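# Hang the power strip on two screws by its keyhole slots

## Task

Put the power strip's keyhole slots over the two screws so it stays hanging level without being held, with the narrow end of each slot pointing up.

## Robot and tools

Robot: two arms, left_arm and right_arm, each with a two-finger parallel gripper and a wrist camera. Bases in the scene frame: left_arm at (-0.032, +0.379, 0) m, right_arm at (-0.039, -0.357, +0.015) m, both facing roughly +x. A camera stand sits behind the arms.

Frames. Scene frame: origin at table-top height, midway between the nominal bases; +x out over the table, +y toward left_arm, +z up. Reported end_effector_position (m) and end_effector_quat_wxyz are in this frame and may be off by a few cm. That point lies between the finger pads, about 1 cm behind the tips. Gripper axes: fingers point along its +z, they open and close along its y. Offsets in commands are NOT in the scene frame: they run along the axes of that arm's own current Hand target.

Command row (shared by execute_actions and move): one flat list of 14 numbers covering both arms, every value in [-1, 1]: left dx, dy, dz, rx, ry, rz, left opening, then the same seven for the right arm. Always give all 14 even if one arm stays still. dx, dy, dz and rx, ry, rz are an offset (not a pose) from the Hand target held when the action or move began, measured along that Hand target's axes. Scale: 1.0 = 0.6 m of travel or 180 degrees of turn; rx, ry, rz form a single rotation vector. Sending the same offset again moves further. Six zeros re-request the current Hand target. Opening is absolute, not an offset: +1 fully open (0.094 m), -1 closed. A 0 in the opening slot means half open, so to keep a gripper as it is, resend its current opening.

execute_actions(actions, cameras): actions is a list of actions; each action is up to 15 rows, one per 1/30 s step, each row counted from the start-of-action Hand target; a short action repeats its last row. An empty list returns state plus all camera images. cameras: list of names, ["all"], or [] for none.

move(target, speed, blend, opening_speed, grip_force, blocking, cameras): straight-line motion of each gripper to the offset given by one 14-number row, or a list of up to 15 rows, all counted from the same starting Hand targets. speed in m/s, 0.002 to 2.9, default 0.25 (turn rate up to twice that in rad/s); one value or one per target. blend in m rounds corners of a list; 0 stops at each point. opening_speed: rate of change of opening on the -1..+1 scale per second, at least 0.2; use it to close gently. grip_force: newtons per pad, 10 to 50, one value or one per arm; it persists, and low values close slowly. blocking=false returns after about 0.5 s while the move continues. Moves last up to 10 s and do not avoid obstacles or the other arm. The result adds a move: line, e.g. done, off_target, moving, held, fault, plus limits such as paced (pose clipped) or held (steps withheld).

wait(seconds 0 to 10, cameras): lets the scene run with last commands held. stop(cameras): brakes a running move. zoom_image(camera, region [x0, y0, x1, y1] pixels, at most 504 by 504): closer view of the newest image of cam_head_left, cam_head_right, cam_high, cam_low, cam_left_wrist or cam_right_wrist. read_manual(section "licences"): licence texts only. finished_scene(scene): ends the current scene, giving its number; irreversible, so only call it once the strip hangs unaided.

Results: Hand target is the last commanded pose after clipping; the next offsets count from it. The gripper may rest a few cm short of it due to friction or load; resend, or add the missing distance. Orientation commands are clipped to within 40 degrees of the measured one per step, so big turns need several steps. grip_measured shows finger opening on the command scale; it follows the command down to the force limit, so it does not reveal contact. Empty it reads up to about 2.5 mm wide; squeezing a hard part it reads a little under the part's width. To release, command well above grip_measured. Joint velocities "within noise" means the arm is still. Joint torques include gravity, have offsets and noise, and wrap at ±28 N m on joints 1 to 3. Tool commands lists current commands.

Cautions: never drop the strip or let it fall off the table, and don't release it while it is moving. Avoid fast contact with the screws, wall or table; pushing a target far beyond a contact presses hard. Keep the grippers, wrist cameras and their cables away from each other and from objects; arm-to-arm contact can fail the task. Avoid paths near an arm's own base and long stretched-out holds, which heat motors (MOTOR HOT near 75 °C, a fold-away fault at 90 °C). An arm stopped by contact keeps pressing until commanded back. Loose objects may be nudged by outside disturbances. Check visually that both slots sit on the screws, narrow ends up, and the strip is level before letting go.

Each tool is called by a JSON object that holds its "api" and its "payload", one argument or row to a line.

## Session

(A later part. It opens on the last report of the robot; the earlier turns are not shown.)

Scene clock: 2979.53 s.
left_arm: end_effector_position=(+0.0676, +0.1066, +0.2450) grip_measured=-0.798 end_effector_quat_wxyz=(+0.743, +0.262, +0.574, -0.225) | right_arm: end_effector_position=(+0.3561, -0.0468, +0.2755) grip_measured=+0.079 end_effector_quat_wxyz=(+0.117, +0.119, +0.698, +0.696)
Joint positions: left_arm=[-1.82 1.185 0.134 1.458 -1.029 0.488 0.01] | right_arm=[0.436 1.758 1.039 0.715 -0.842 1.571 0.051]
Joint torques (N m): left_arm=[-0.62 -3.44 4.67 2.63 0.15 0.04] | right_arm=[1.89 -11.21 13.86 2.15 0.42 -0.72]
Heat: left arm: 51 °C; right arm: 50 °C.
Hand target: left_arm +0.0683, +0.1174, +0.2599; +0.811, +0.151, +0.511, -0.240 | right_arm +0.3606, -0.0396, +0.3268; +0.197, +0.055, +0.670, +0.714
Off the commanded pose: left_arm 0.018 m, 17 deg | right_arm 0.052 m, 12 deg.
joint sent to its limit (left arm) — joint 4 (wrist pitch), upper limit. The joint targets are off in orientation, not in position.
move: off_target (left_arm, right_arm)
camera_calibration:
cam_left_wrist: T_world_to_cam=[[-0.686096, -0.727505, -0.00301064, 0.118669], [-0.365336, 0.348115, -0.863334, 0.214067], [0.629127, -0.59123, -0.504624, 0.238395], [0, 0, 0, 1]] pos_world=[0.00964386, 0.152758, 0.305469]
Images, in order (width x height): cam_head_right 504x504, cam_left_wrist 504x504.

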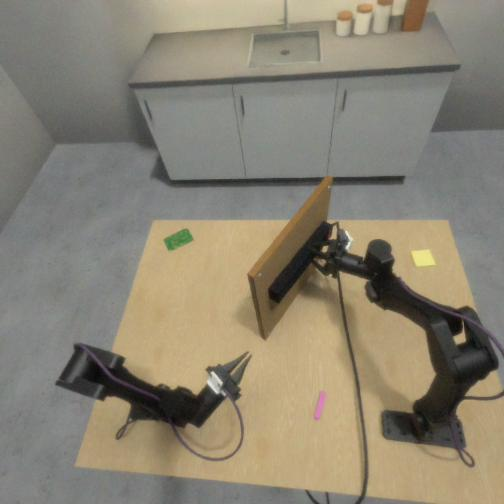

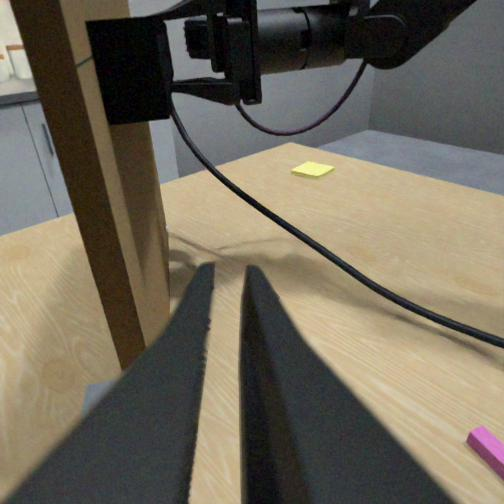

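{"api": "move", "payload": {
  "target": [0,0,0,0,0,0,-0.8,0,0.002,0.014,0,0,0,-0.2],
  "speed": 0.04
}}

{"api": "move", "payload": {
  "target": [0,0,0,0,0,0,-0.8,0,0.003,0.008,0,0,0,-0.2],
  "speed": 0.04,
  "cameras": ["cam_left_wrist","cam_head_right","cam_head_left"]
}}

{"api": "zoom_image", "payload": {
  "camera": "cam_left_wrist",
  "region": [50, 0, 250, 180]
}}

{"api": "zoom_image", "payload": {
  "camera": "cam_head_right",
  "region": [220, 190, 380, 350]
}}

{"api": "zoom_image", "payload": {
  "camera": "cam_head_left",
  "region": [250, 190, 390, 330]
}}

Scene clock: 2992.07 s.
left_arm: end_effector_position=(+0.0676, +0.1066, +0.2450) grip_measured=-0.798 end_effector_quat_wxyz=(+0.743, +0.262, +0.574, -0.225) | right_arm: end_effector_position=(+0.3562, -0.0463, +0.2760) grip_measured=+0.079 end_effector_quat_wxyz=(+0.116, +0.118, +0.700, +0.695)
Joint positions: left_arm=[-1.82 1.185 0.134 1.458 -1.029 0.488 0.01] | right_arm=[0.436 1.757 1.047 0.697 -0.845 1.563 0.051]
Joint torques (N m): left_arm=[-0.62 -3.43 4.53 2.67 0.13 0.04] | right_arm=[3.32 -10.11 15.31 2.2 0.59 -0.64]
Heat: left arm: 51 °C; right arm: 51 °C.
Hand target: left_arm +0.0683, +0.1174, +0.2599; +0.811, +0.151, +0.511, -0.240 | right_arm +0.3634, -0.0319, +0.3286; +0.197, +0.056, +0.670, +0.713
Off the commanded pose: left_arm 0.018 m, 17 deg | right_arm 0.055 m, 12 deg.
joint sent to its limit (left arm) — joint 4 (wrist pitch), upper limit. The joint targets are off in orientation, not in position.
move: off_target (left_arm, right_arm)

Scene clock: 2992.83 s.
left_arm: end_effector_position=(+0.0676, +0.1066, +0.2450) grip_measured=-0.798 end_effector_quat_wxyz=(+0.743, +0.262, +0.574, -0.225) | right_arm: end_effector_position=(+0.3561, -0.0460, +0.2763) grip_measured=+0.079 end_effector_quat_wxyz=(+0.114, +0.118, +0.702, +0.693)
Joint positions: left_arm=[-1.82 1.185 0.134 1.458 -1.029 0.488 0.01] | right_arm=[0.436 1.755 1.053 0.68 -0.847 1.558 0.051]
Joint torques (N m): left_arm=[-0.57 -3.75 4.71 2.59 0.15 0.05] | right_arm=[4.16 -9.66 16.02 2.27 0.7 -0.6]
Heat: left arm: 51 °C; right arm: 51 °C.
Hand target: left_arm +0.0683, +0.1174, +0.2599; +0.811, +0.151, +0.511, -0.240 | right_arm +0.3647, -0.0274, +0.3309; +0.197, +0.056, +0.670, +0.713
Off the commanded pose: left_arm 0.018 m, 17 deg | right_arm 0.058 m, 13 deg.
joint sent to its limit (left arm) — joint 4 (wrist pitch), upper limit. The joint targets are off in orientation, not in position.
move: off_target (left_arm, right_arm)
camera_calibration:
cam_left_wrist: T_world_to_cam=[[-0.686096, -0.727505, -0.00301064, 0.118669], [-0.365336, 0.348115, -0.863334, 0.214067], [0.629127, -0.59123, -0.504624, 0.238395], [0, 0, 0, 1]] pos_world=[0.00964386, 0.152758, 0.305469]
Images, in order (width x height): cam_head_left 504x504, cam_head_right 504x504, cam_left_wrist 504x504.

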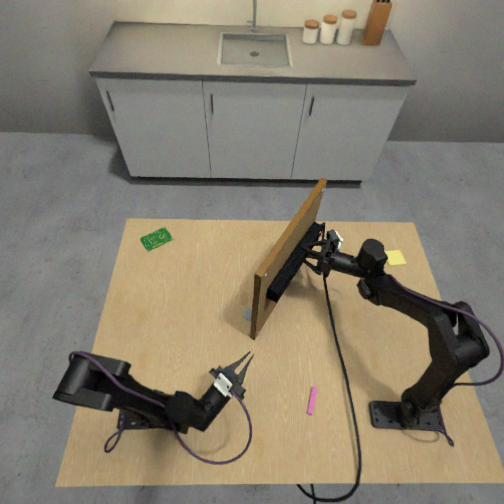

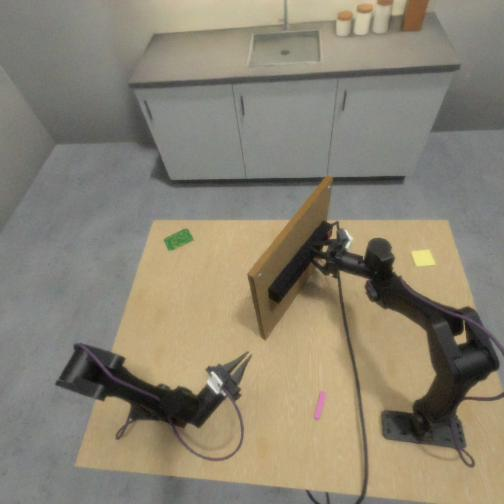

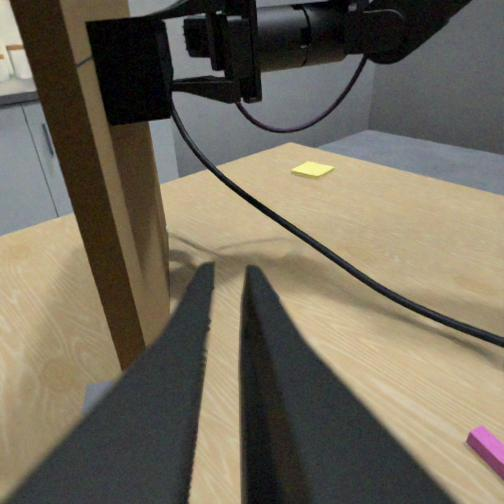

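Scaled by 2.520 from the camera's 504x504 image, which has a finer 720x720 frame.

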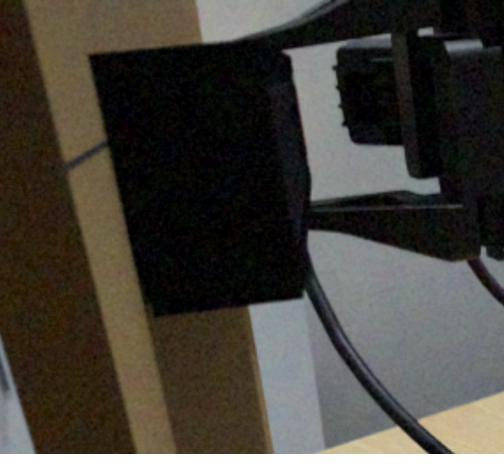

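Scaled by 3.150 from the camera's 504x504 image, which has a finer 720x720 frame.

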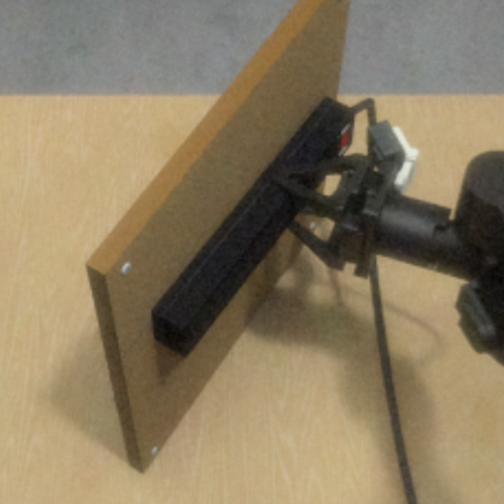

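Scaled by 3.600 from the camera's 504x504 image, which has a finer 720x720 frame.

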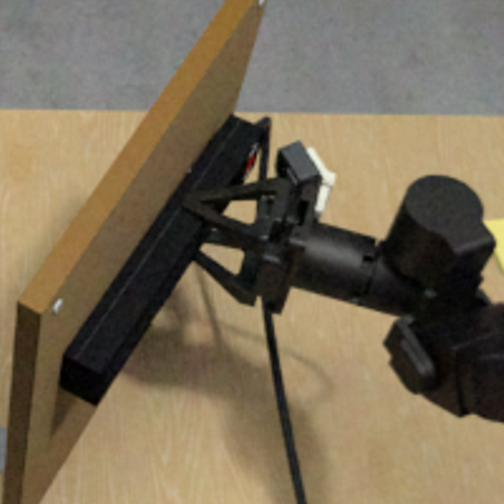

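{"api": "move", "payload": {
  "target": [0,0,0,0,0,0,-0.8,0,0.003,-0.010,0,0,-0.006,-0.2],
  "speed": 0.04
}}

{"api": "move", "payload": {
  "target": [0,0,0,0,0,0,-0.8,0,0.004,0,0,0,-0.004,-0.2],
  "speed": 0.04
}}

{"api": "move", "payload": {
  "target": [0,0,0,0,0,0,-0.8,0,0.002,0,0,0,-0.003,-0.2],
  "speed": 0.04
}}

{"api": "move", "payload": {
  "target": [0,0,0,0,0,0,-0.8,0,0.002,0.004,0,0,-0.003,-0.2],
  "speed": 0.04,
  "cameras": ["cam_left_wrist","cam_head_left"]
}}

{"api": "zoom_image", "payload": {
  "camera": "cam_left_wrist",
  "region": [50, 0, 250, 180]
}}

{"api": "zoom_image", "payload": {
  "camera": "cam_head_left",
  "region": [250, 190, 390, 330]
}}

Scene clock: 3007.93 s.
left_arm: end_effector_position=(+0.0676, +0.1066, +0.2450) grip_measured=-0.798 end_effector_quat_wxyz=(+0.743, +0.262, +0.574, -0.225) | right_arm: end_effector_position=(+0.3558, -0.0462, +0.2766) grip_measured=+0.079 end_effector_quat_wxyz=(+0.115, +0.118, +0.703, +0.692)
Joint positions: left_arm=[-1.82 1.185 0.134 1.458 -1.029 0.488 0.01] | right_arm=[0.436 1.751 1.053 0.673 -0.846 1.553 0.051]
Joint torques (N m): left_arm=[-0.73 -3.51 4.74 2.63 0.14 0.09] | right_arm=[3.17 -10.69 14.87 2.29 0.59 -0.72]
Heat: left arm: 51 °C; right arm: 52 °C.
Hand target: left_arm +0.0683, +0.1174, +0.2599; +0.811, +0.151, +0.511, -0.240 | right_arm +0.3622, -0.0331, +0.3323; +0.204, +0.049, +0.670, +0.712
Off the commanded pose: left_arm 0.018 m, 17 deg | right_arm 0.057 m, 14 deg.
joint sent to its limit (left arm) — joint 4 (wrist pitch), upper limit. The joint targets are off in orientation, not in position.
move: off_target (left_arm, right_arm)

Scene clock: 3008.67 s.
left_arm: end_effector_position=(+0.0676, +0.1066, +0.2450) grip_measured=-0.798 end_effector_quat_wxyz=(+0.743, +0.262, +0.574, -0.225) | right_arm: end_effector_position=(+0.3560, -0.0465, +0.2768) grip_measured=+0.079 end_effector_quat_wxyz=(+0.117, +0.118, +0.704, +0.690)
Joint positions: left_arm=[-1.82 1.185 0.134 1.458 -1.029 0.488 0.01] | right_arm=[0.436 1.748 1.055 0.662 -0.843 1.547 0.051]
Joint torques (N m): left_arm=[-0.44 -3.45 4.82 2.61 0.15 0.05] | right_arm=[3.22 -10.89 14.94 2.3 0.56 -0.77]
Heat: left arm: 51 °C; right arm: 52 °C.
Hand target: left_arm +0.0683, +0.1174, +0.2599; +0.811, +0.151, +0.511, -0.240 | right_arm +0.3616, -0.0331, +0.3345; +0.208, +0.045, +0.671, +0.710
Off the commanded pose: left_arm 0.018 m, 17 deg | right_arm 0.060 m, 14 deg.
joint sent to its limit (left arm) — joint 4 (wrist pitch), upper limit. The joint targets are off in orientation, not in position.
move: off_target (left_arm, right_arm)

Scene clock: 3009.40 s.
left_arm: end_effector_position=(+0.0676, +0.1066, +0.2450) grip_measured=-0.798 end_effector_quat_wxyz=(+0.743, +0.262, +0.574, -0.225) | right_arm: end_effector_position=(+0.3559, -0.0464, +0.2782) grip_measured=+0.079 end_effector_quat_wxyz=(+0.121, +0.116, +0.705, +0.689)
Joint positions: left_arm=[-1.82 1.185 0.134 1.458 -1.029 0.488 0.01] | right_arm=[0.437 1.744 1.058 0.654 -0.84 1.536 0.051]
Joint torques (N m): left_arm=[-0.54 -3.54 4.52 2.64 0.13 0.04] | right_arm=[3.15 -10.73 14.93 2.34 0.53 -0.76]
Heat: left arm: 51 °C; right arm: 52 °C.
Hand target: left_arm +0.0683, +0.1174, +0.2599; +0.811, +0.151, +0.511, -0.240 | right_arm +0.3614, -0.0331, +0.3356; +0.212, +0.042, +0.671, +0.709
Off the commanded pose: left_arm 0.018 m, 17 deg | right_arm 0.059 m, 14 deg.
joint sent to its limit (left arm) — joint 4 (wrist pitch), upper limit. The joint targets are off in orientation, not in position.
move: off_target (left_arm, right_arm)

Scene clock: 3010.20 s.
left_arm: end_effector_position=(+0.0676, +0.1066, +0.2450) grip_measured=-0.798 end_effector_quat_wxyz=(+0.743, +0.262, +0.574, -0.225) | right_arm: end_effector_position=(+0.3560, -0.0461, +0.2791) grip_measured=+0.079 end_effector_quat_wxyz=(+0.123, +0.114, +0.707, +0.687)
Joint positions: left_arm=[-1.82 1.185 0.134 1.458 -1.029 0.488 0.01] | right_arm=[0.438 1.742 1.063 0.641 -0.839 1.526 0.051]
Joint torques (N m): left_arm=[-0.65 -3.62 4.59 2.65 0.14 0.06] | right_arm=[3.52 -10.4 15.19 2.38 0.56 -0.76]
Heat: left arm: 51 °C; right arm: 52 °C.
Hand target: left_arm +0.0683, +0.1174, +0.2599; +0.811, +0.151, +0.511, -0.240 | right_arm +0.3619, -0.0309, +0.3369; +0.215, +0.039, +0.671, +0.708
Off the commanded pose: left_arm 0.018 m, 17 deg | right_arm 0.060 m, 14 deg.
joint sent to its limit (left arm) — joint 4 (wrist pitch), upper limit. The joint targets are off in orientation, not in position.
move: off_target (left_arm, right_arm)
camera_calibration:
cam_left_wrist: T_world_to_cam=[[-0.686096, -0.727505, -0.00301064, 0.118669], [-0.365336, 0.348115, -0.863334, 0.214067], [0.629127, -0.59123, -0.504624, 0.238395], [0, 0, 0, 1]] pos_world=[0.00964386, 0.152758, 0.305469]
Images, in order (width x height): cam_head_left 504x504, cam_left_wrist 504x504.

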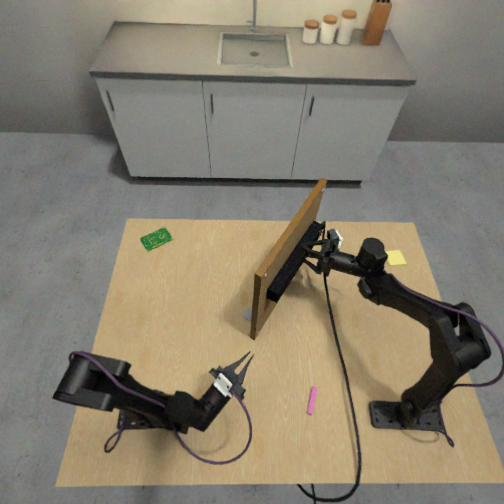

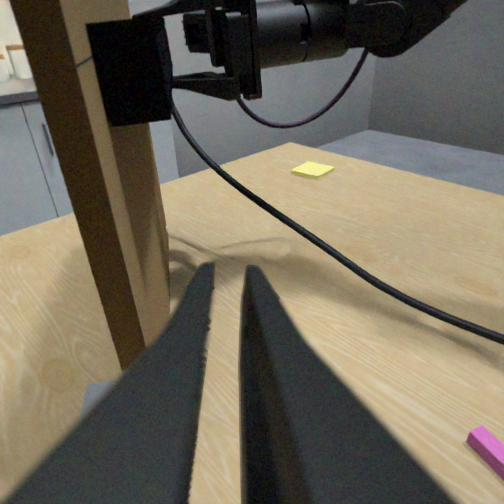

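Scaled by 2.520 from the camera's 504x504 image, which has a finer 720x720 frame.

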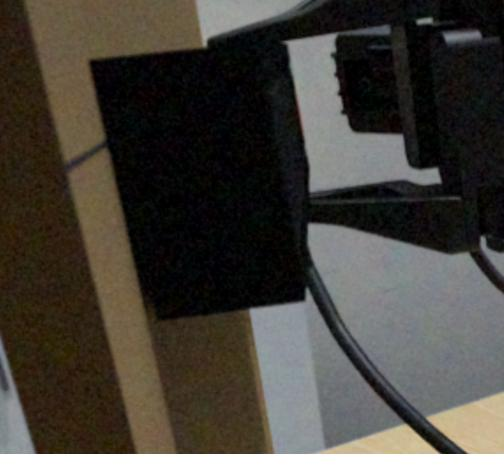

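Scaled by 3.600 from the camera's 504x504 image, which has a finer 720x720 frame.

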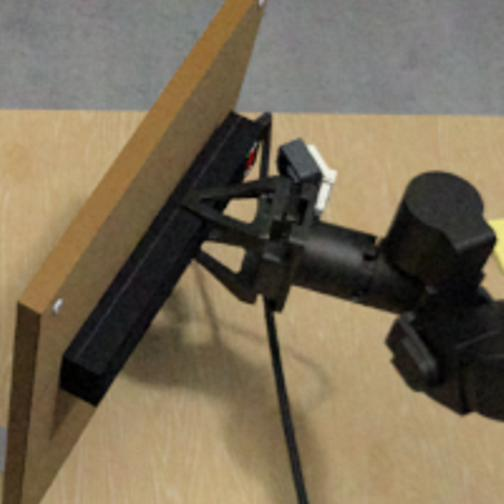

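{"api": "move", "payload": {
  "target": [0,0,0,0,0,0,-0.8,-0.004,0.002,0.012,0,0,0,-0.2],
  "speed": 0.04
}}

{"api": "move", "payload": {
  "target": [0,0,0,0,0,0,-0.8,0,0.004,0.003,0,0,-0.003,-0.2],
  "speed": 0.04
}}

{"api": "move", "payload": {
  "target": [0,0,0,0,0,0,-0.8,0.006,0.004,0.0,0,0,-0.003,-0.2],
  "speed": 0.04,
  "cameras": ["cam_left_wrist","cam_head_left"]
}}

{"api": "zoom_image", "payload": {
  "camera": "cam_head_left",
  "region": [250, 190, 390, 330]
}}

{"api": "zoom_image", "payload": {
  "camera": "cam_left_wrist",
  "region": [50, 0, 250, 180]
}}

Scene clock: 3018.40 s.
left_arm: end_effector_position=(+0.0676, +0.1066, +0.2450) grip_measured=-0.798 end_effector_quat_wxyz=(+0.743, +0.262, +0.574, -0.225) | right_arm: end_effector_position=(+0.3563, -0.0452, +0.2799) grip_measured=+0.079 end_effector_quat_wxyz=(+0.122, +0.112, +0.710, +0.684)
Joint positions: left_arm=[-1.82 1.185 0.134 1.458 -1.029 0.488 0.01] | right_arm=[0.439 1.74 1.076 0.612 -0.84 1.513 0.051]
Joint torques (N m): left_arm=[-0.54 -3.63 4.75 2.62 0.13 0] | right_arm=[4.23 -9.16 16.51 2.51 0.64 -0.64]
Heat: left arm: 51 °C; right arm: 51 °C.
Hand target: left_arm +0.0683, +0.1174, +0.2599; +0.811, +0.151, +0.511, -0.240 | right_arm +0.3662, -0.0249, +0.3394; +0.215, +0.039, +0.671, +0.708
Off the commanded pose: left_arm 0.018 m, 17 deg | right_arm 0.064 m, 15 deg.
joint sent to its limit (left arm) — joint 4 (wrist pitch), upper limit. The joint targets are off in orientation, not in position.
move: off_target (left_arm, right_arm)

Scene clock: 3019.20 s.
left_arm: end_effector_position=(+0.0676, +0.1066, +0.2450) grip_measured=-0.798 end_effector_quat_wxyz=(+0.743, +0.262, +0.574, -0.225) | right_arm: end_effector_position=(+0.3563, -0.0452, +0.2801) grip_measured=+0.079 end_effector_quat_wxyz=(+0.121, +0.113, +0.712, +0.682)
Joint positions: left_arm=[-1.82 1.185 0.134 1.458 -1.029 0.488 0.01] | right_arm=[0.439 1.737 1.081 0.596 -0.84 1.507 0.051]
Joint torques (N m): left_arm=[-0.61 -3.48 4.79 2.63 0.09 0.06] | right_arm=[4.6 -9.26 16.79 2.52 0.7 -0.67]
Heat: left arm: 51 °C; right arm: 51 °C.
Hand target: left_arm +0.0683, +0.1174, +0.2599; +0.811, +0.151, +0.511, -0.240 | right_arm +0.3662, -0.0233, +0.3419; +0.218, +0.035, +0.671, +0.707
Off the commanded pose: left_arm 0.018 m, 17 deg | right_arm 0.066 m, 15 deg.
joint sent to its limit (left arm) — joint 4 (wrist pitch), upper limit. The joint targets are off in orientation, not in position.
move: off_target (left_arm, right_arm)

Scene clock: 3019.90 s.
left_arm: end_effector_position=(+0.0676, +0.1066, +0.2450) grip_measured=-0.798 end_effector_quat_wxyz=(+0.743, +0.262, +0.574, -0.225) | right_arm: end_effector_position=(+0.3562, -0.0456, +0.2802) grip_measured=+0.079 end_effector_quat_wxyz=(+0.122, +0.113, +0.713, +0.681)
Joint positions: left_arm=[-1.82 1.185 0.134 1.458 -1.029 0.488 0.01] | right_arm=[0.439 1.734 1.081 0.589 -0.838 1.503 0.051]
Joint torques (N m): left_arm=[-0.49 -3.44 4.56 2.66 0.12 -0.01] | right_arm=[5.29 -10.03 15.97 2.59 0.73 -0.74]
Heat: left arm: 51 °C; right arm: 52 °C.
Hand target: left_arm +0.0683, +0.1174, +0.2599; +0.811, +0.151, +0.511, -0.240 | right_arm +0.3624, -0.0221, +0.3433; +0.222, +0.032, +0.672, +0.706
Off the commanded pose: left_arm 0.018 m, 17 deg | right_arm 0.068 m, 16 deg.
joint sent to its limit (left arm) — joint 4 (wrist pitch), upper limit. The joint targets are off in orientation, not in position.
move: off_target (left_arm, right_arm)
camera_calibration:
cam_left_wrist: T_world_to_cam=[[-0.686096, -0.727505, -0.00301064, 0.118669], [-0.365336, 0.348115, -0.863334, 0.214067], [0.629127, -0.59123, -0.504624, 0.238395], [0, 0, 0, 1]] pos_world=[0.00964386, 0.152758, 0.305469]
Images, in order (width x height): cam_head_left 504x504, cam_left_wrist 504x504.

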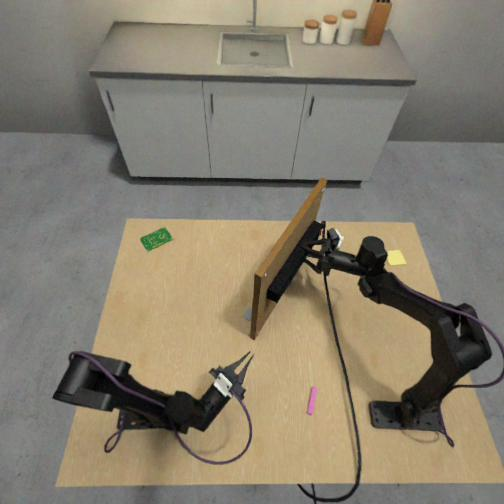

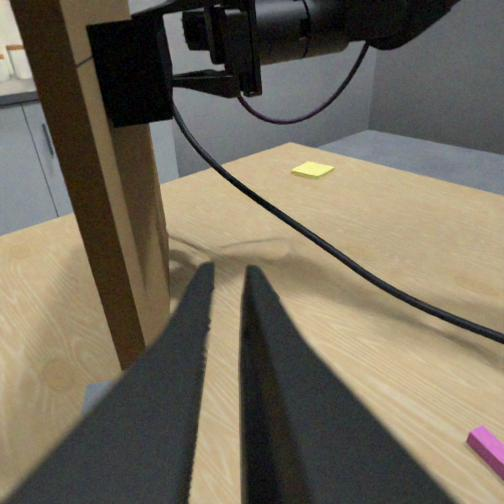

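Scaled by 3.600 from the camera's 504x504 image, which has a finer 720x720 frame.

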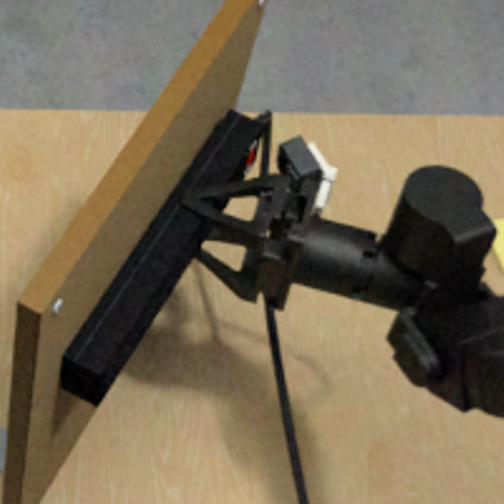

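Scaled by 2.520 from the camera's 504x504 image, which has a finer 720x720 frame.

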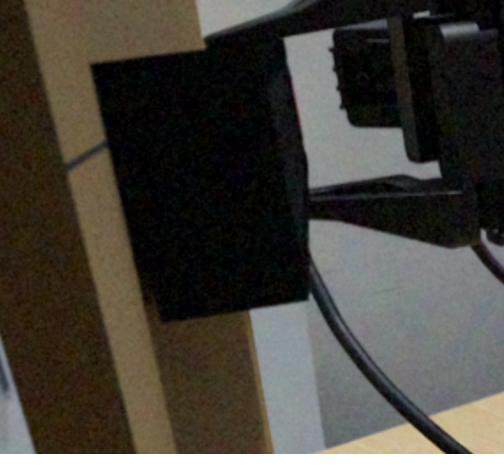

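{"api": "move", "payload": {
  "target": [0,0,0,0,0,0,-0.8,-0.003,-0.004,0,-0.018,0,0,-0.2],
  "speed": 0.04
}}

{"api": "move", "payload": {
  "target": [0,0,0,0,0,0,-0.8,0,-0.004,0,-0.01,0,0,-0.2],
  "speed": 0.04,
  "cameras": ["cam_left_wrist","cam_head_left"]
}}

{"api": "zoom_image", "payload": {
  "camera": "cam_head_left",
  "region": [250, 190, 390, 330]
}}

{"api": "zoom_image", "payload": {
  "camera": "cam_left_wrist",
  "region": [50, 0, 250, 180]
}}

Scene clock: 3033.67 s.
left_arm: end_effector_position=(+0.0676, +0.1066, +0.2450) grip_measured=-0.798 end_effector_quat_wxyz=(+0.743, +0.262, +0.574, -0.225) | right_arm: end_effector_position=(+0.3562, -0.0457, +0.2820) grip_measured=+0.079 end_effector_quat_wxyz=(+0.124, +0.113, +0.712, +0.682)
Joint positions: left_arm=[-1.82 1.185 0.134 1.458 -1.029 0.488 0.01] | right_arm=[0.44 1.731 1.081 0.592 -0.835 1.506 0.051]
Joint torques (N m): left_arm=[-0.44 -3.49 4.94 2.6 0.17 0.03] | right_arm=[4.53 -7.46 14.32 3.45 0.52 -0.46]
Heat: left arm: 51 °C; right arm: 55 °C.
Hand target: left_arm +0.0683, +0.1174, +0.2599; +0.811, +0.151, +0.511, -0.240 | right_arm +0.3647, -0.0227, +0.3414; +0.222, +0.026, +0.651, +0.725
Off the commanded pose: left_arm 0.018 m, 17 deg | right_arm 0.064 m, 17 deg.
joint sent to its limit (left arm) — joint 4 (wrist pitch), upper limit. The joint targets are off in orientation, not in position.
move: off_target (left_arm, right_arm)

Scene clock: 3034.93 s.
left_arm: end_effector_position=(+0.0676, +0.1066, +0.2450) grip_measured=-0.798 end_effector_quat_wxyz=(+0.743, +0.262, +0.574, -0.225) | right_arm: end_effector_position=(+0.3558, -0.0405, +0.2849) grip_measured=+0.079 end_effector_quat_wxyz=(+0.127, +0.097, +0.702, +0.694)
Joint positions: left_arm=[-1.82 1.185 0.134 1.458 -1.029 0.488 0.01] | right_arm=[0.446 1.758 1.081 0.672 -0.849 1.522 0.051]
Joint torques (N m): left_arm=[-0.55 -3.49 4.89 2.6 0.17 0.04] | right_arm=[3.73 -7.3 13.52 3.44 0.62 -0.34]
Heat: left arm: 51 °C; right arm: 55 °C.
Hand target: left_arm +0.0683, +0.1174, +0.2599; +0.811, +0.151, +0.511, -0.240 | right_arm +0.3653, -0.0225, +0.3391; +0.223, +0.023, +0.640, +0.735
Off the commanded pose: left_arm 0.018 m, 17 deg | right_arm 0.058 m, 16 deg.
joint sent to its limit (left arm) — joint 4 (wrist pitch), upper limit. The joint targets are off in orientation, not in position.
move: off_target (left_arm, right_arm)
camera_calibration:
cam_left_wrist: T_world_to_cam=[[-0.686096, -0.727505, -0.00301064, 0.118669], [-0.365336, 0.348115, -0.863334, 0.214067], [0.629127, -0.59123, -0.504624, 0.238395], [0, 0, 0, 1]] pos_world=[0.00964386, 0.152758, 0.305469]
Images, in order (width x height): cam_head_left 504x504, cam_left_wrist 504x504.

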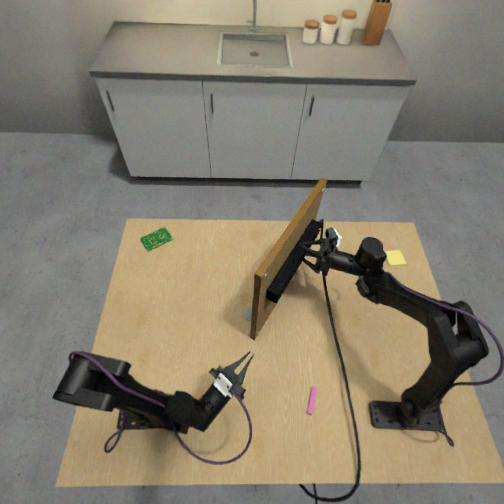

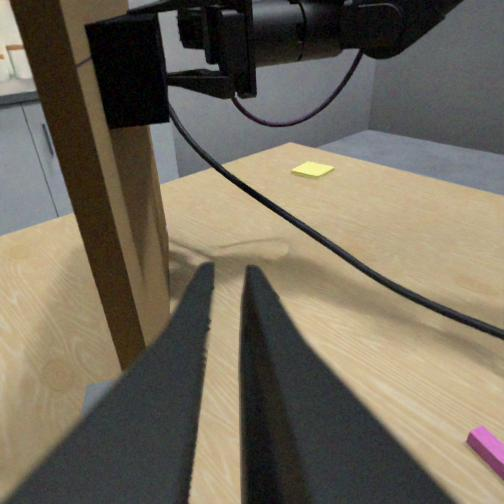

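Scaled by 3.600 from the camera's 504x504 image, which has a finer 720x720 frame.

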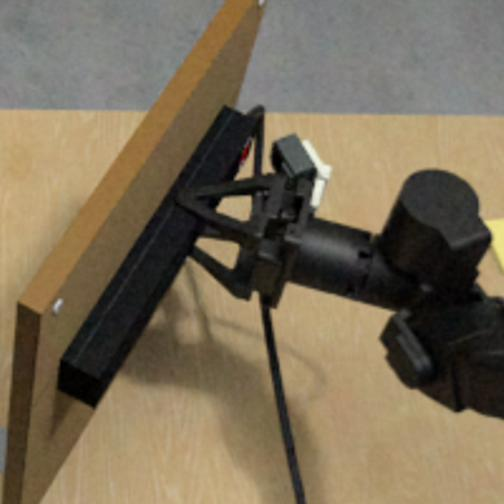

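Scaled by 2.520 from the camera's 504x504 image, which has a finer 720x720 frame.

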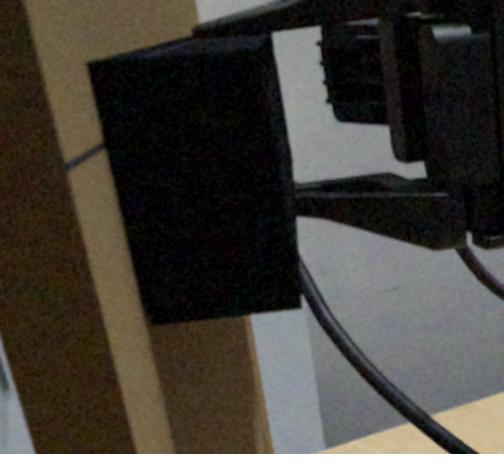

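{"api": "move", "payload": {
  "target": [0,0,0,0,0,0,-0.8,0,-0.025,-0.016,0,0,0.015,-0.2],
  "speed": 0.04
}}

{"api": "move", "payload": {
  "target": [0,0,0,0,0,0,-0.8,0,-0.025,-0.01,0,0,0.015,-0.2],
  "speed": 0.04
}}

{"api": "move", "payload": {
  "target": [0,0,0,0,0,0,-0.8,0,-0.025,-0.004,0,0,0.012,-0.2],
  "speed": 0.04,
  "cameras": ["cam_left_wrist","cam_head_left"]
}}

{"api": "zoom_image", "payload": {
  "camera": "cam_head_left",
  "region": [250, 190, 390, 330]
}}

{"api": "zoom_image", "payload": {
  "camera": "cam_left_wrist",
  "region": [50, 0, 250, 180]
}}

Scene clock: 3056.00 s.
left_arm: end_effector_position=(+0.0676, +0.1066, +0.2450) grip_measured=-0.798 end_effector_quat_wxyz=(+0.743, +0.262, +0.574, -0.225) | right_arm: end_effector_position=(+0.3565, -0.0406, +0.2839) grip_measured=+0.079 end_effector_quat_wxyz=(+0.123, +0.086, +0.691, +0.707)
Joint positions: left_arm=[-1.82 1.185 0.134 1.458 -1.029 0.488 0.01] | right_arm=[0.438 1.789 1.073 0.764 -0.879 1.559 0.051]
Joint torques (N m): left_arm=[-0.42 -3.56 4.77 2.61 0.13 0.04] | right_arm=[2.59 -7.16 11.36 3.27 0.76 -0.19]
Heat: left arm: 51 °C; right arm: 64 °C.
Hand target: left_arm +0.0683, +0.1174, +0.2599; +0.811, +0.151, +0.511, -0.240 | right_arm +0.3668, -0.0303, +0.3233; +0.205, +0.038, +0.639, +0.740
Off the commanded pose: left_arm 0.018 m, 17 deg | right_arm 0.042 m, 13 deg.
joint sent to its limit (left arm) — joint 4 (wrist pitch), upper limit. The joint targets are off in orientation, not in position.
move: off_target (left_arm, right_arm)

Scene clock: 3057.23 s.
left_arm: end_effector_position=(+0.0676, +0.1066, +0.2450) grip_measured=-0.798 end_effector_quat_wxyz=(+0.743, +0.262, +0.574, -0.225) | right_arm: end_effector_position=(+0.3561, -0.0417, +0.2821) grip_measured=+0.079 end_effector_quat_wxyz=(+0.119, +0.075, +0.676, +0.723)
Joint positions: left_arm=[-1.82 1.185 0.134 1.458 -1.029 0.488 0.01] | right_arm=[0.43 1.829 1.054 0.896 -0.906 1.615 0.051]
Joint torques (N m): left_arm=[-0.51 -3.28 4.64 2.62 0.13 0.03] | right_arm=[2.28 -6.94 10.65 2.72 0.97 -0.17]
Heat: left arm: 51 °C; right arm: 64 °C.
Hand target: left_arm +0.0683, +0.1174, +0.2599; +0.811, +0.151, +0.511, -0.240 | right_arm +0.3688, -0.0344, +0.3076; +0.188, +0.053, +0.638, +0.745
Off the commanded pose: left_arm 0.018 m, 17 deg | right_arm 0.030 m, 10 deg.
joint sent to its limit (left arm) — joint 4 (wrist pitch), upper limit. The joint targets are off in orientation, not in position.
move: off_target (left_arm, right_arm)

Scene clock: 3058.20 s.
left_arm: end_effector_position=(+0.0676, +0.1066, +0.2450) grip_measured=-0.798 end_effector_quat_wxyz=(+0.743, +0.262, +0.574, -0.225) | right_arm: end_effector_position=(+0.3561, -0.0415, +0.2808) grip_measured=+0.079 end_effector_quat_wxyz=(+0.115, +0.069, +0.665, +0.735)
Joint positions: left_arm=[-1.82 1.185 0.134 1.458 -1.029 0.488 0.01] | right_arm=[0.427 1.861 1.048 0.99 -0.92 1.66 0.051]
Joint torques (N m): left_arm=[-0.58 -3.51 4.67 2.66 0.11 0.03] | right_arm=[2.24 -6.06 9.78 2.37 1.11 -0.21]
Heat: left arm: 51 °C; right arm: 63 °C.
Hand target: left_arm +0.0683, +0.1174, +0.2599; +0.811, +0.151, +0.511, -0.240 | right_arm +0.3711, -0.0349, +0.2927; +0.174, +0.065, +0.637, +0.748
Off the commanded pose: left_arm 0.018 m, 17 deg | right_arm 0.020 m, 8 deg.
joint sent to its limit (left arm) — joint 4 (wrist pitch), upper limit. The joint targets are off in orientation, not in position.
move: off_target (left_arm, right_arm)
camera_calibration:
cam_left_wrist: T_world_to_cam=[[-0.686096, -0.727505, -0.00301064, 0.118669], [-0.365336, 0.348115, -0.863334, 0.214067], [0.629127, -0.59123, -0.504624, 0.238395], [0, 0, 0, 1]] pos_world=[0.00964386, 0.152758, 0.305469]
Images, in order (width x height): cam_head_left 504x504, cam_left_wrist 504x504.

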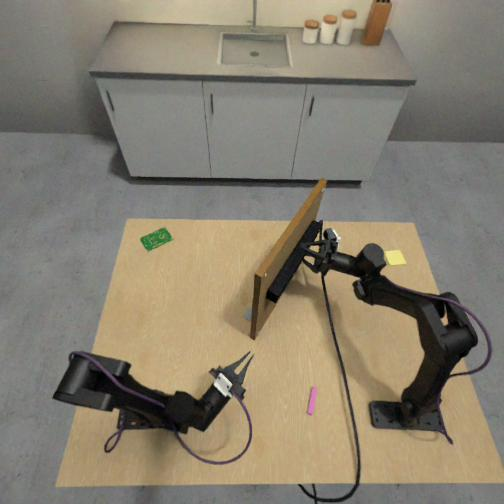

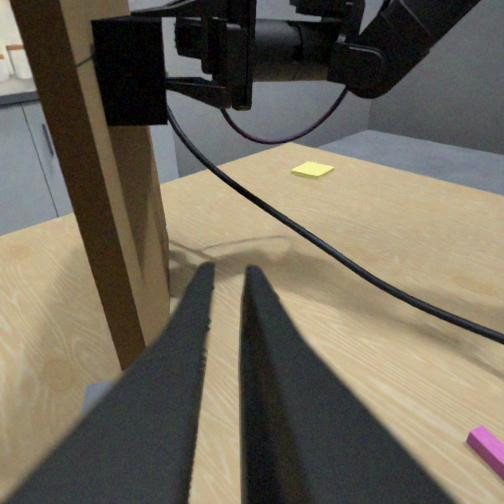

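Scaled by 3.600 from the camera's 504x504 image, which has a finer 720x720 frame.

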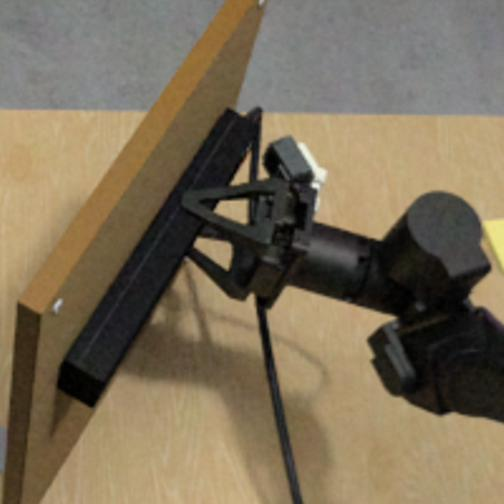

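Scaled by 2.520 from the camera's 504x504 image, which has a finer 720x720 frame.

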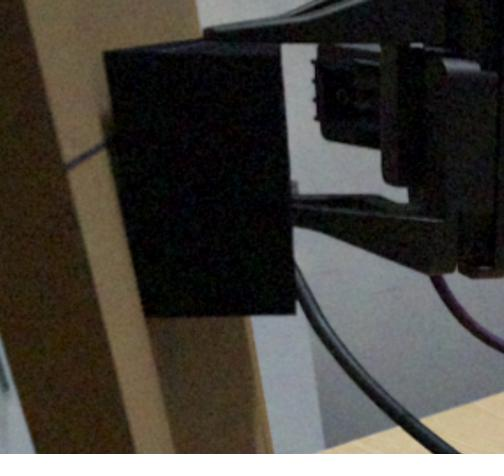

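{"api": "move", "payload": {
  "target": [0,0,0,0,0,0,-0.8,0,-0.015,0.008,0.02,0,0.02,-0.2],
  "speed": 0.04
}}

{"api": "move", "payload": {
  "target": [0,0,0,0,0,0,-0.8,0,-0.015,0.004,0.008,0,0.014,-0.2],
  "speed": 0.04,
  "cameras": ["cam_left_wrist","cam_head_left"]
}}

{"api": "zoom_image", "payload": {
  "camera": "cam_head_left",
  "region": [250, 190, 390, 330]
}}

{"api": "zoom_image", "payload": {
  "camera": "cam_left_wrist",
  "region": [50, 0, 250, 180]
}}

Scene clock: 3069.00 s.
left_arm: end_effector_position=(+0.0676, +0.1066, +0.2450) grip_measured=-0.798 end_effector_quat_wxyz=(+0.743, +0.262, +0.574, -0.225) | right_arm: end_effector_position=(+0.3564, -0.0415, +0.2793) grip_measured=+0.079 end_effector_quat_wxyz=(+0.112, +0.071, +0.667, +0.733)
Joint positions: left_arm=[-1.82 1.185 0.134 1.458 -1.029 0.488 0.01] | right_arm=[0.427 1.861 1.048 0.981 -0.921 1.66 0.051]
Joint torques (N m): left_arm=[-0.8 -3.62 4.51 2.65 0.14 0.06] | right_arm=[3.21 -6.61 11.95 1.41 1.18 -0.21]
Heat: left arm: 51 °C; right arm: 60 °C.
Hand target: left_arm +0.0683, +0.1174, +0.2599; +0.811, +0.151, +0.511, -0.240 | right_arm +0.3742, -0.0293, +0.2848; +0.148, +0.090, +0.658, +0.733
Off the commanded pose: left_arm 0.018 m, 17 deg | right_arm 0.022 m, 5 deg.
joint sent to its limit (left arm) — joint 4 (wrist pitch), upper limit. The joint targets are off in orientation, not in position.
move: off_target (left_arm, right_arm)

Scene clock: 3069.87 s.
left_arm: end_effector_position=(+0.0676, +0.1066, +0.2450) grip_measured=-0.798 end_effector_quat_wxyz=(+0.743, +0.262, +0.574, -0.225) | right_arm: end_effector_position=(+0.3565, -0.0415, +0.2787) grip_measured=+0.079 end_effector_quat_wxyz=(+0.111, +0.072, +0.667, +0.733)
Joint positions: left_arm=[-1.82 1.185 0.134 1.458 -1.029 0.488 0.01] | right_arm=[0.427 1.861 1.048 0.977 -0.921 1.66 0.051]
Joint torques (N m): left_arm=[-0.69 -3.44 4.78 2.66 0.15 0.08] | right_arm=[3.69 -5.86 12.22 1.16 1.22 -0.07]
Heat: left arm: 51 °C; right arm: 60 °C.
Hand target: left_arm +0.0683, +0.1174, +0.2599; +0.811, +0.151, +0.511, -0.240 | right_arm +0.3759, -0.0262, +0.2762; +0.131, +0.106, +0.665, +0.728
Off the commanded pose: left_arm 0.018 m, 17 deg | right_arm 0.025 m, 5 deg.
joint sent to its limit (left arm) — joint 4 (wrist pitch), upper limit. The joint targets are off in orientation, not in position.
move: off_target (left_arm, right_arm)
camera_calibration:
cam_left_wrist: T_world_to_cam=[[-0.686096, -0.727505, -0.00301064, 0.118669], [-0.365336, 0.348115, -0.863334, 0.214067], [0.629127, -0.59123, -0.504624, 0.238395], [0, 0, 0, 1]] pos_world=[0.00964386, 0.152758, 0.305469]
Images, in order (width x height): cam_head_left 504x504, cam_left_wrist 504x504.

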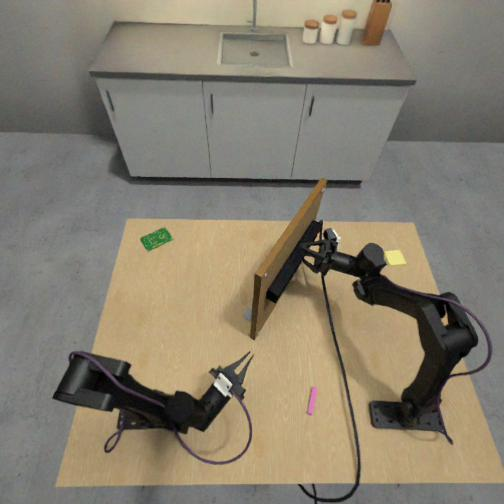

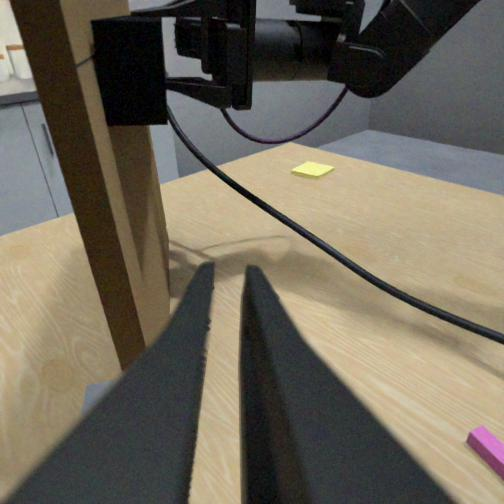

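Scaled by 3.600 from the camera's 504x504 image, which has a finer 720x720 frame.

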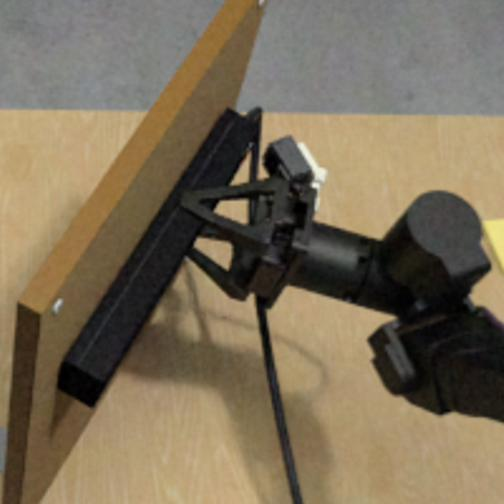

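Scaled by 2.520 from the camera's 504x504 image, which has a finer 720x720 frame.

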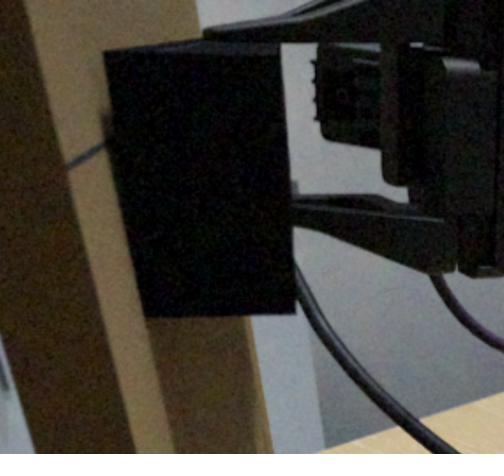

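{"api": "move", "payload": {
  "target": [0,0,0,0,0,0,-0.8,0,-0.015,-0.014,0,0,0.02,-0.2],
  "speed": 0.04
}}

{"api": "move", "payload": {
  "target": [0,0,0,0,0,0,-0.8,0,-0.012,-0.004,0,0,0.012,-0.2],
  "speed": 0.04
}}

{"api": "move", "payload": {
  "target": [0,0,0,0,0,0,-0.8,0,-0.012,0,0,0,0.0,-0.2],
  "speed": 0.04,
  "cameras": ["cam_left_wrist","cam_head_left"]
}}

{"api": "zoom_image", "payload": {
  "camera": "cam_head_left",
  "region": [250, 190, 390, 330]
}}

{"api": "zoom_image", "payload": {
  "camera": "cam_left_wrist",
  "region": [50, 0, 250, 180]
}}

Scene clock: 3081.03 s.
left_arm: end_effector_position=(+0.0676, +0.1066, +0.2450) grip_measured=-0.798 end_effector_quat_wxyz=(+0.743, +0.262, +0.574, -0.225) | right_arm: end_effector_position=(+0.3564, -0.0415, +0.2791) grip_measured=+0.079 end_effector_quat_wxyz=(+0.108, +0.075, +0.666, +0.734)
Joint positions: left_arm=[-1.82 1.185 0.134 1.458 -1.029 0.488 0.01] | right_arm=[0.427 1.861 1.048 0.98 -0.921 1.671 0.051]
Joint torques (N m): left_arm=[-0.27 -3.56 4.82 2.68 0.16 0.01] | right_arm=[2.24 -5.38 8.75 1.49 1.07 0.39]
Heat: left arm: 51 °C; right arm: 53 °C.
Hand target: left_arm +0.0683, +0.1174, +0.2599; +0.811, +0.151, +0.511, -0.240 | right_arm +0.3736, -0.0334, +0.2665; +0.108, +0.127, +0.661, +0.731
Off the commanded pose: left_arm 0.018 m, 17 deg | right_arm 0.023 m, 6 deg.
joint sent to its limit (left arm) — joint 4 (wrist pitch), upper limit. The joint targets are off in orientation, not in position.
move: off_target (left_arm, right_arm)

Scene clock: 3081.97 s.
left_arm: end_effector_position=(+0.0676, +0.1066, +0.2450) grip_measured=-0.798 end_effector_quat_wxyz=(+0.743, +0.262, +0.574, -0.225) | right_arm: end_effector_position=(+0.3563, -0.0416, +0.2787) grip_measured=+0.079 end_effector_quat_wxyz=(+0.106, +0.077, +0.662, +0.738)
Joint positions: left_arm=[-1.82 1.185 0.134 1.458 -1.029 0.488 0.01] | right_arm=[0.427 1.871 1.043 1.014 -0.92 1.693 0.051]
Joint torques (N m): left_arm=[-0.51 -3.56 4.46 2.63 0.15 0.07] | right_arm=[1.95 -5.29 7.41 1.43 1.04 0.51]
Heat: left arm: 51 °C; right arm: 53 °C.
Hand target: left_arm +0.0683, +0.1174, +0.2599; +0.811, +0.151, +0.511, -0.240 | right_arm +0.3728, -0.0349, +0.2590; +0.094, +0.140, +0.659, +0.733
Off the commanded pose: left_arm 0.018 m, 17 deg | right_arm 0.026 m, 7 deg.
joint sent to its limit (left arm) — joint 4 (wrist pitch), upper limit. The joint targets are off in orientation, not in position.
move: off_target (left_arm, right_arm)

Scene clock: 3082.90 s.
left_arm: end_effector_position=(+0.0676, +0.1066, +0.2450) grip_measured=-0.798 end_effector_quat_wxyz=(+0.743, +0.262, +0.574, -0.225) | right_arm: end_effector_position=(+0.3564, -0.0416, +0.2783) grip_measured=+0.079 end_effector_quat_wxyz=(+0.107, +0.076, +0.657, +0.742)
Joint positions: left_arm=[-1.82 1.185 0.134 1.458 -1.029 0.488 0.01] | right_arm=[0.428 1.88 1.038 1.048 -0.917 1.706 0.051]
Joint torques (N m): left_arm=[-0.49 -3.58 4.66 2.62 0.14 0.07] | right_arm=[2.1 -4.86 6.58 1.37 1.04 0.38]
Heat: left arm: 51 °C; right arm: 52 °C.
Hand target: left_arm +0.0683, +0.1174, +0.2599; +0.811, +0.151, +0.511, -0.240 | right_arm +0.3725, -0.0341, +0.2521; +0.094, +0.140, +0.659, +0.733
Off the commanded pose: left_arm 0.018 m, 17 deg | right_arm 0.032 m, 8 deg.
joint sent to its limit (left arm) — joint 4 (wrist pitch), upper limit. The joint targets are off in orientation, not in position.
move: off_target (left_arm, right_arm)
camera_calibration:
cam_left_wrist: T_world_to_cam=[[-0.686096, -0.727505, -0.00301064, 0.118669], [-0.365336, 0.348115, -0.863334, 0.214067], [0.629127, -0.59123, -0.504624, 0.238395], [0, 0, 0, 1]] pos_world=[0.00964386, 0.152758, 0.305469]
Images, in order (width x height): cam_head_left 504x504, cam_left_wrist 504x504.

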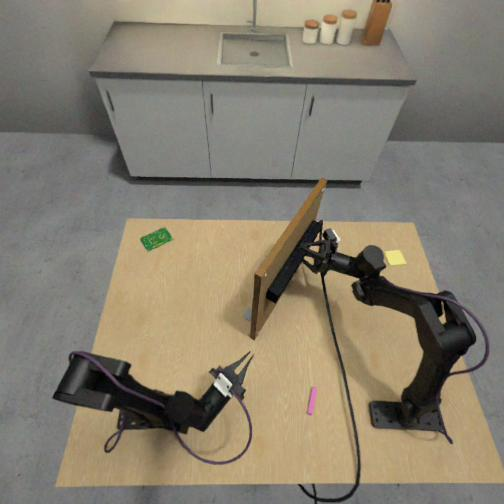

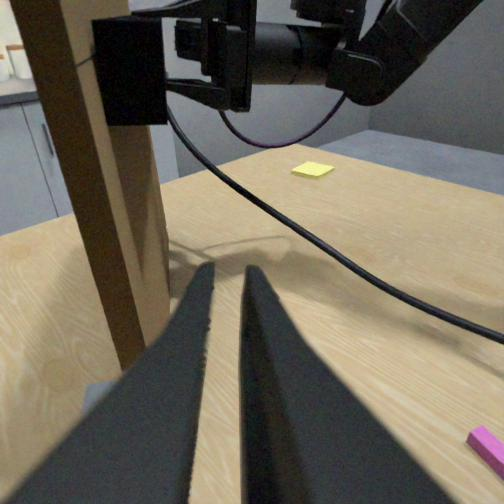

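Scaled by 3.600 from the camera's 504x504 image, which has a finer 720x720 frame.

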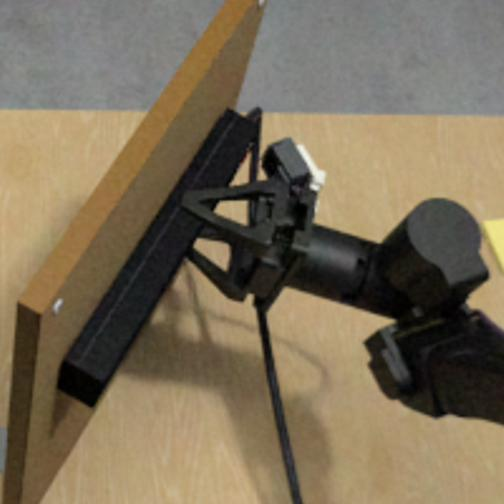

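Scaled by 2.520 from the camera's 504x504 image, which has a finer 720x720 frame.

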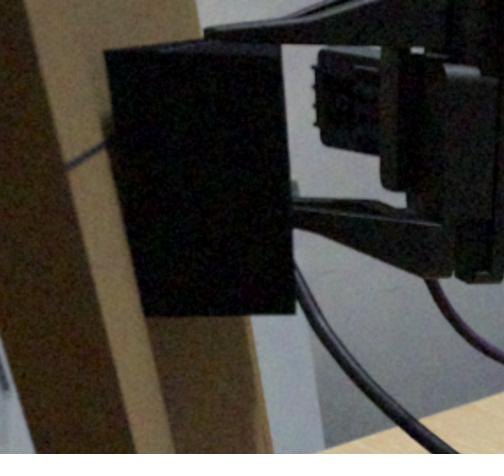

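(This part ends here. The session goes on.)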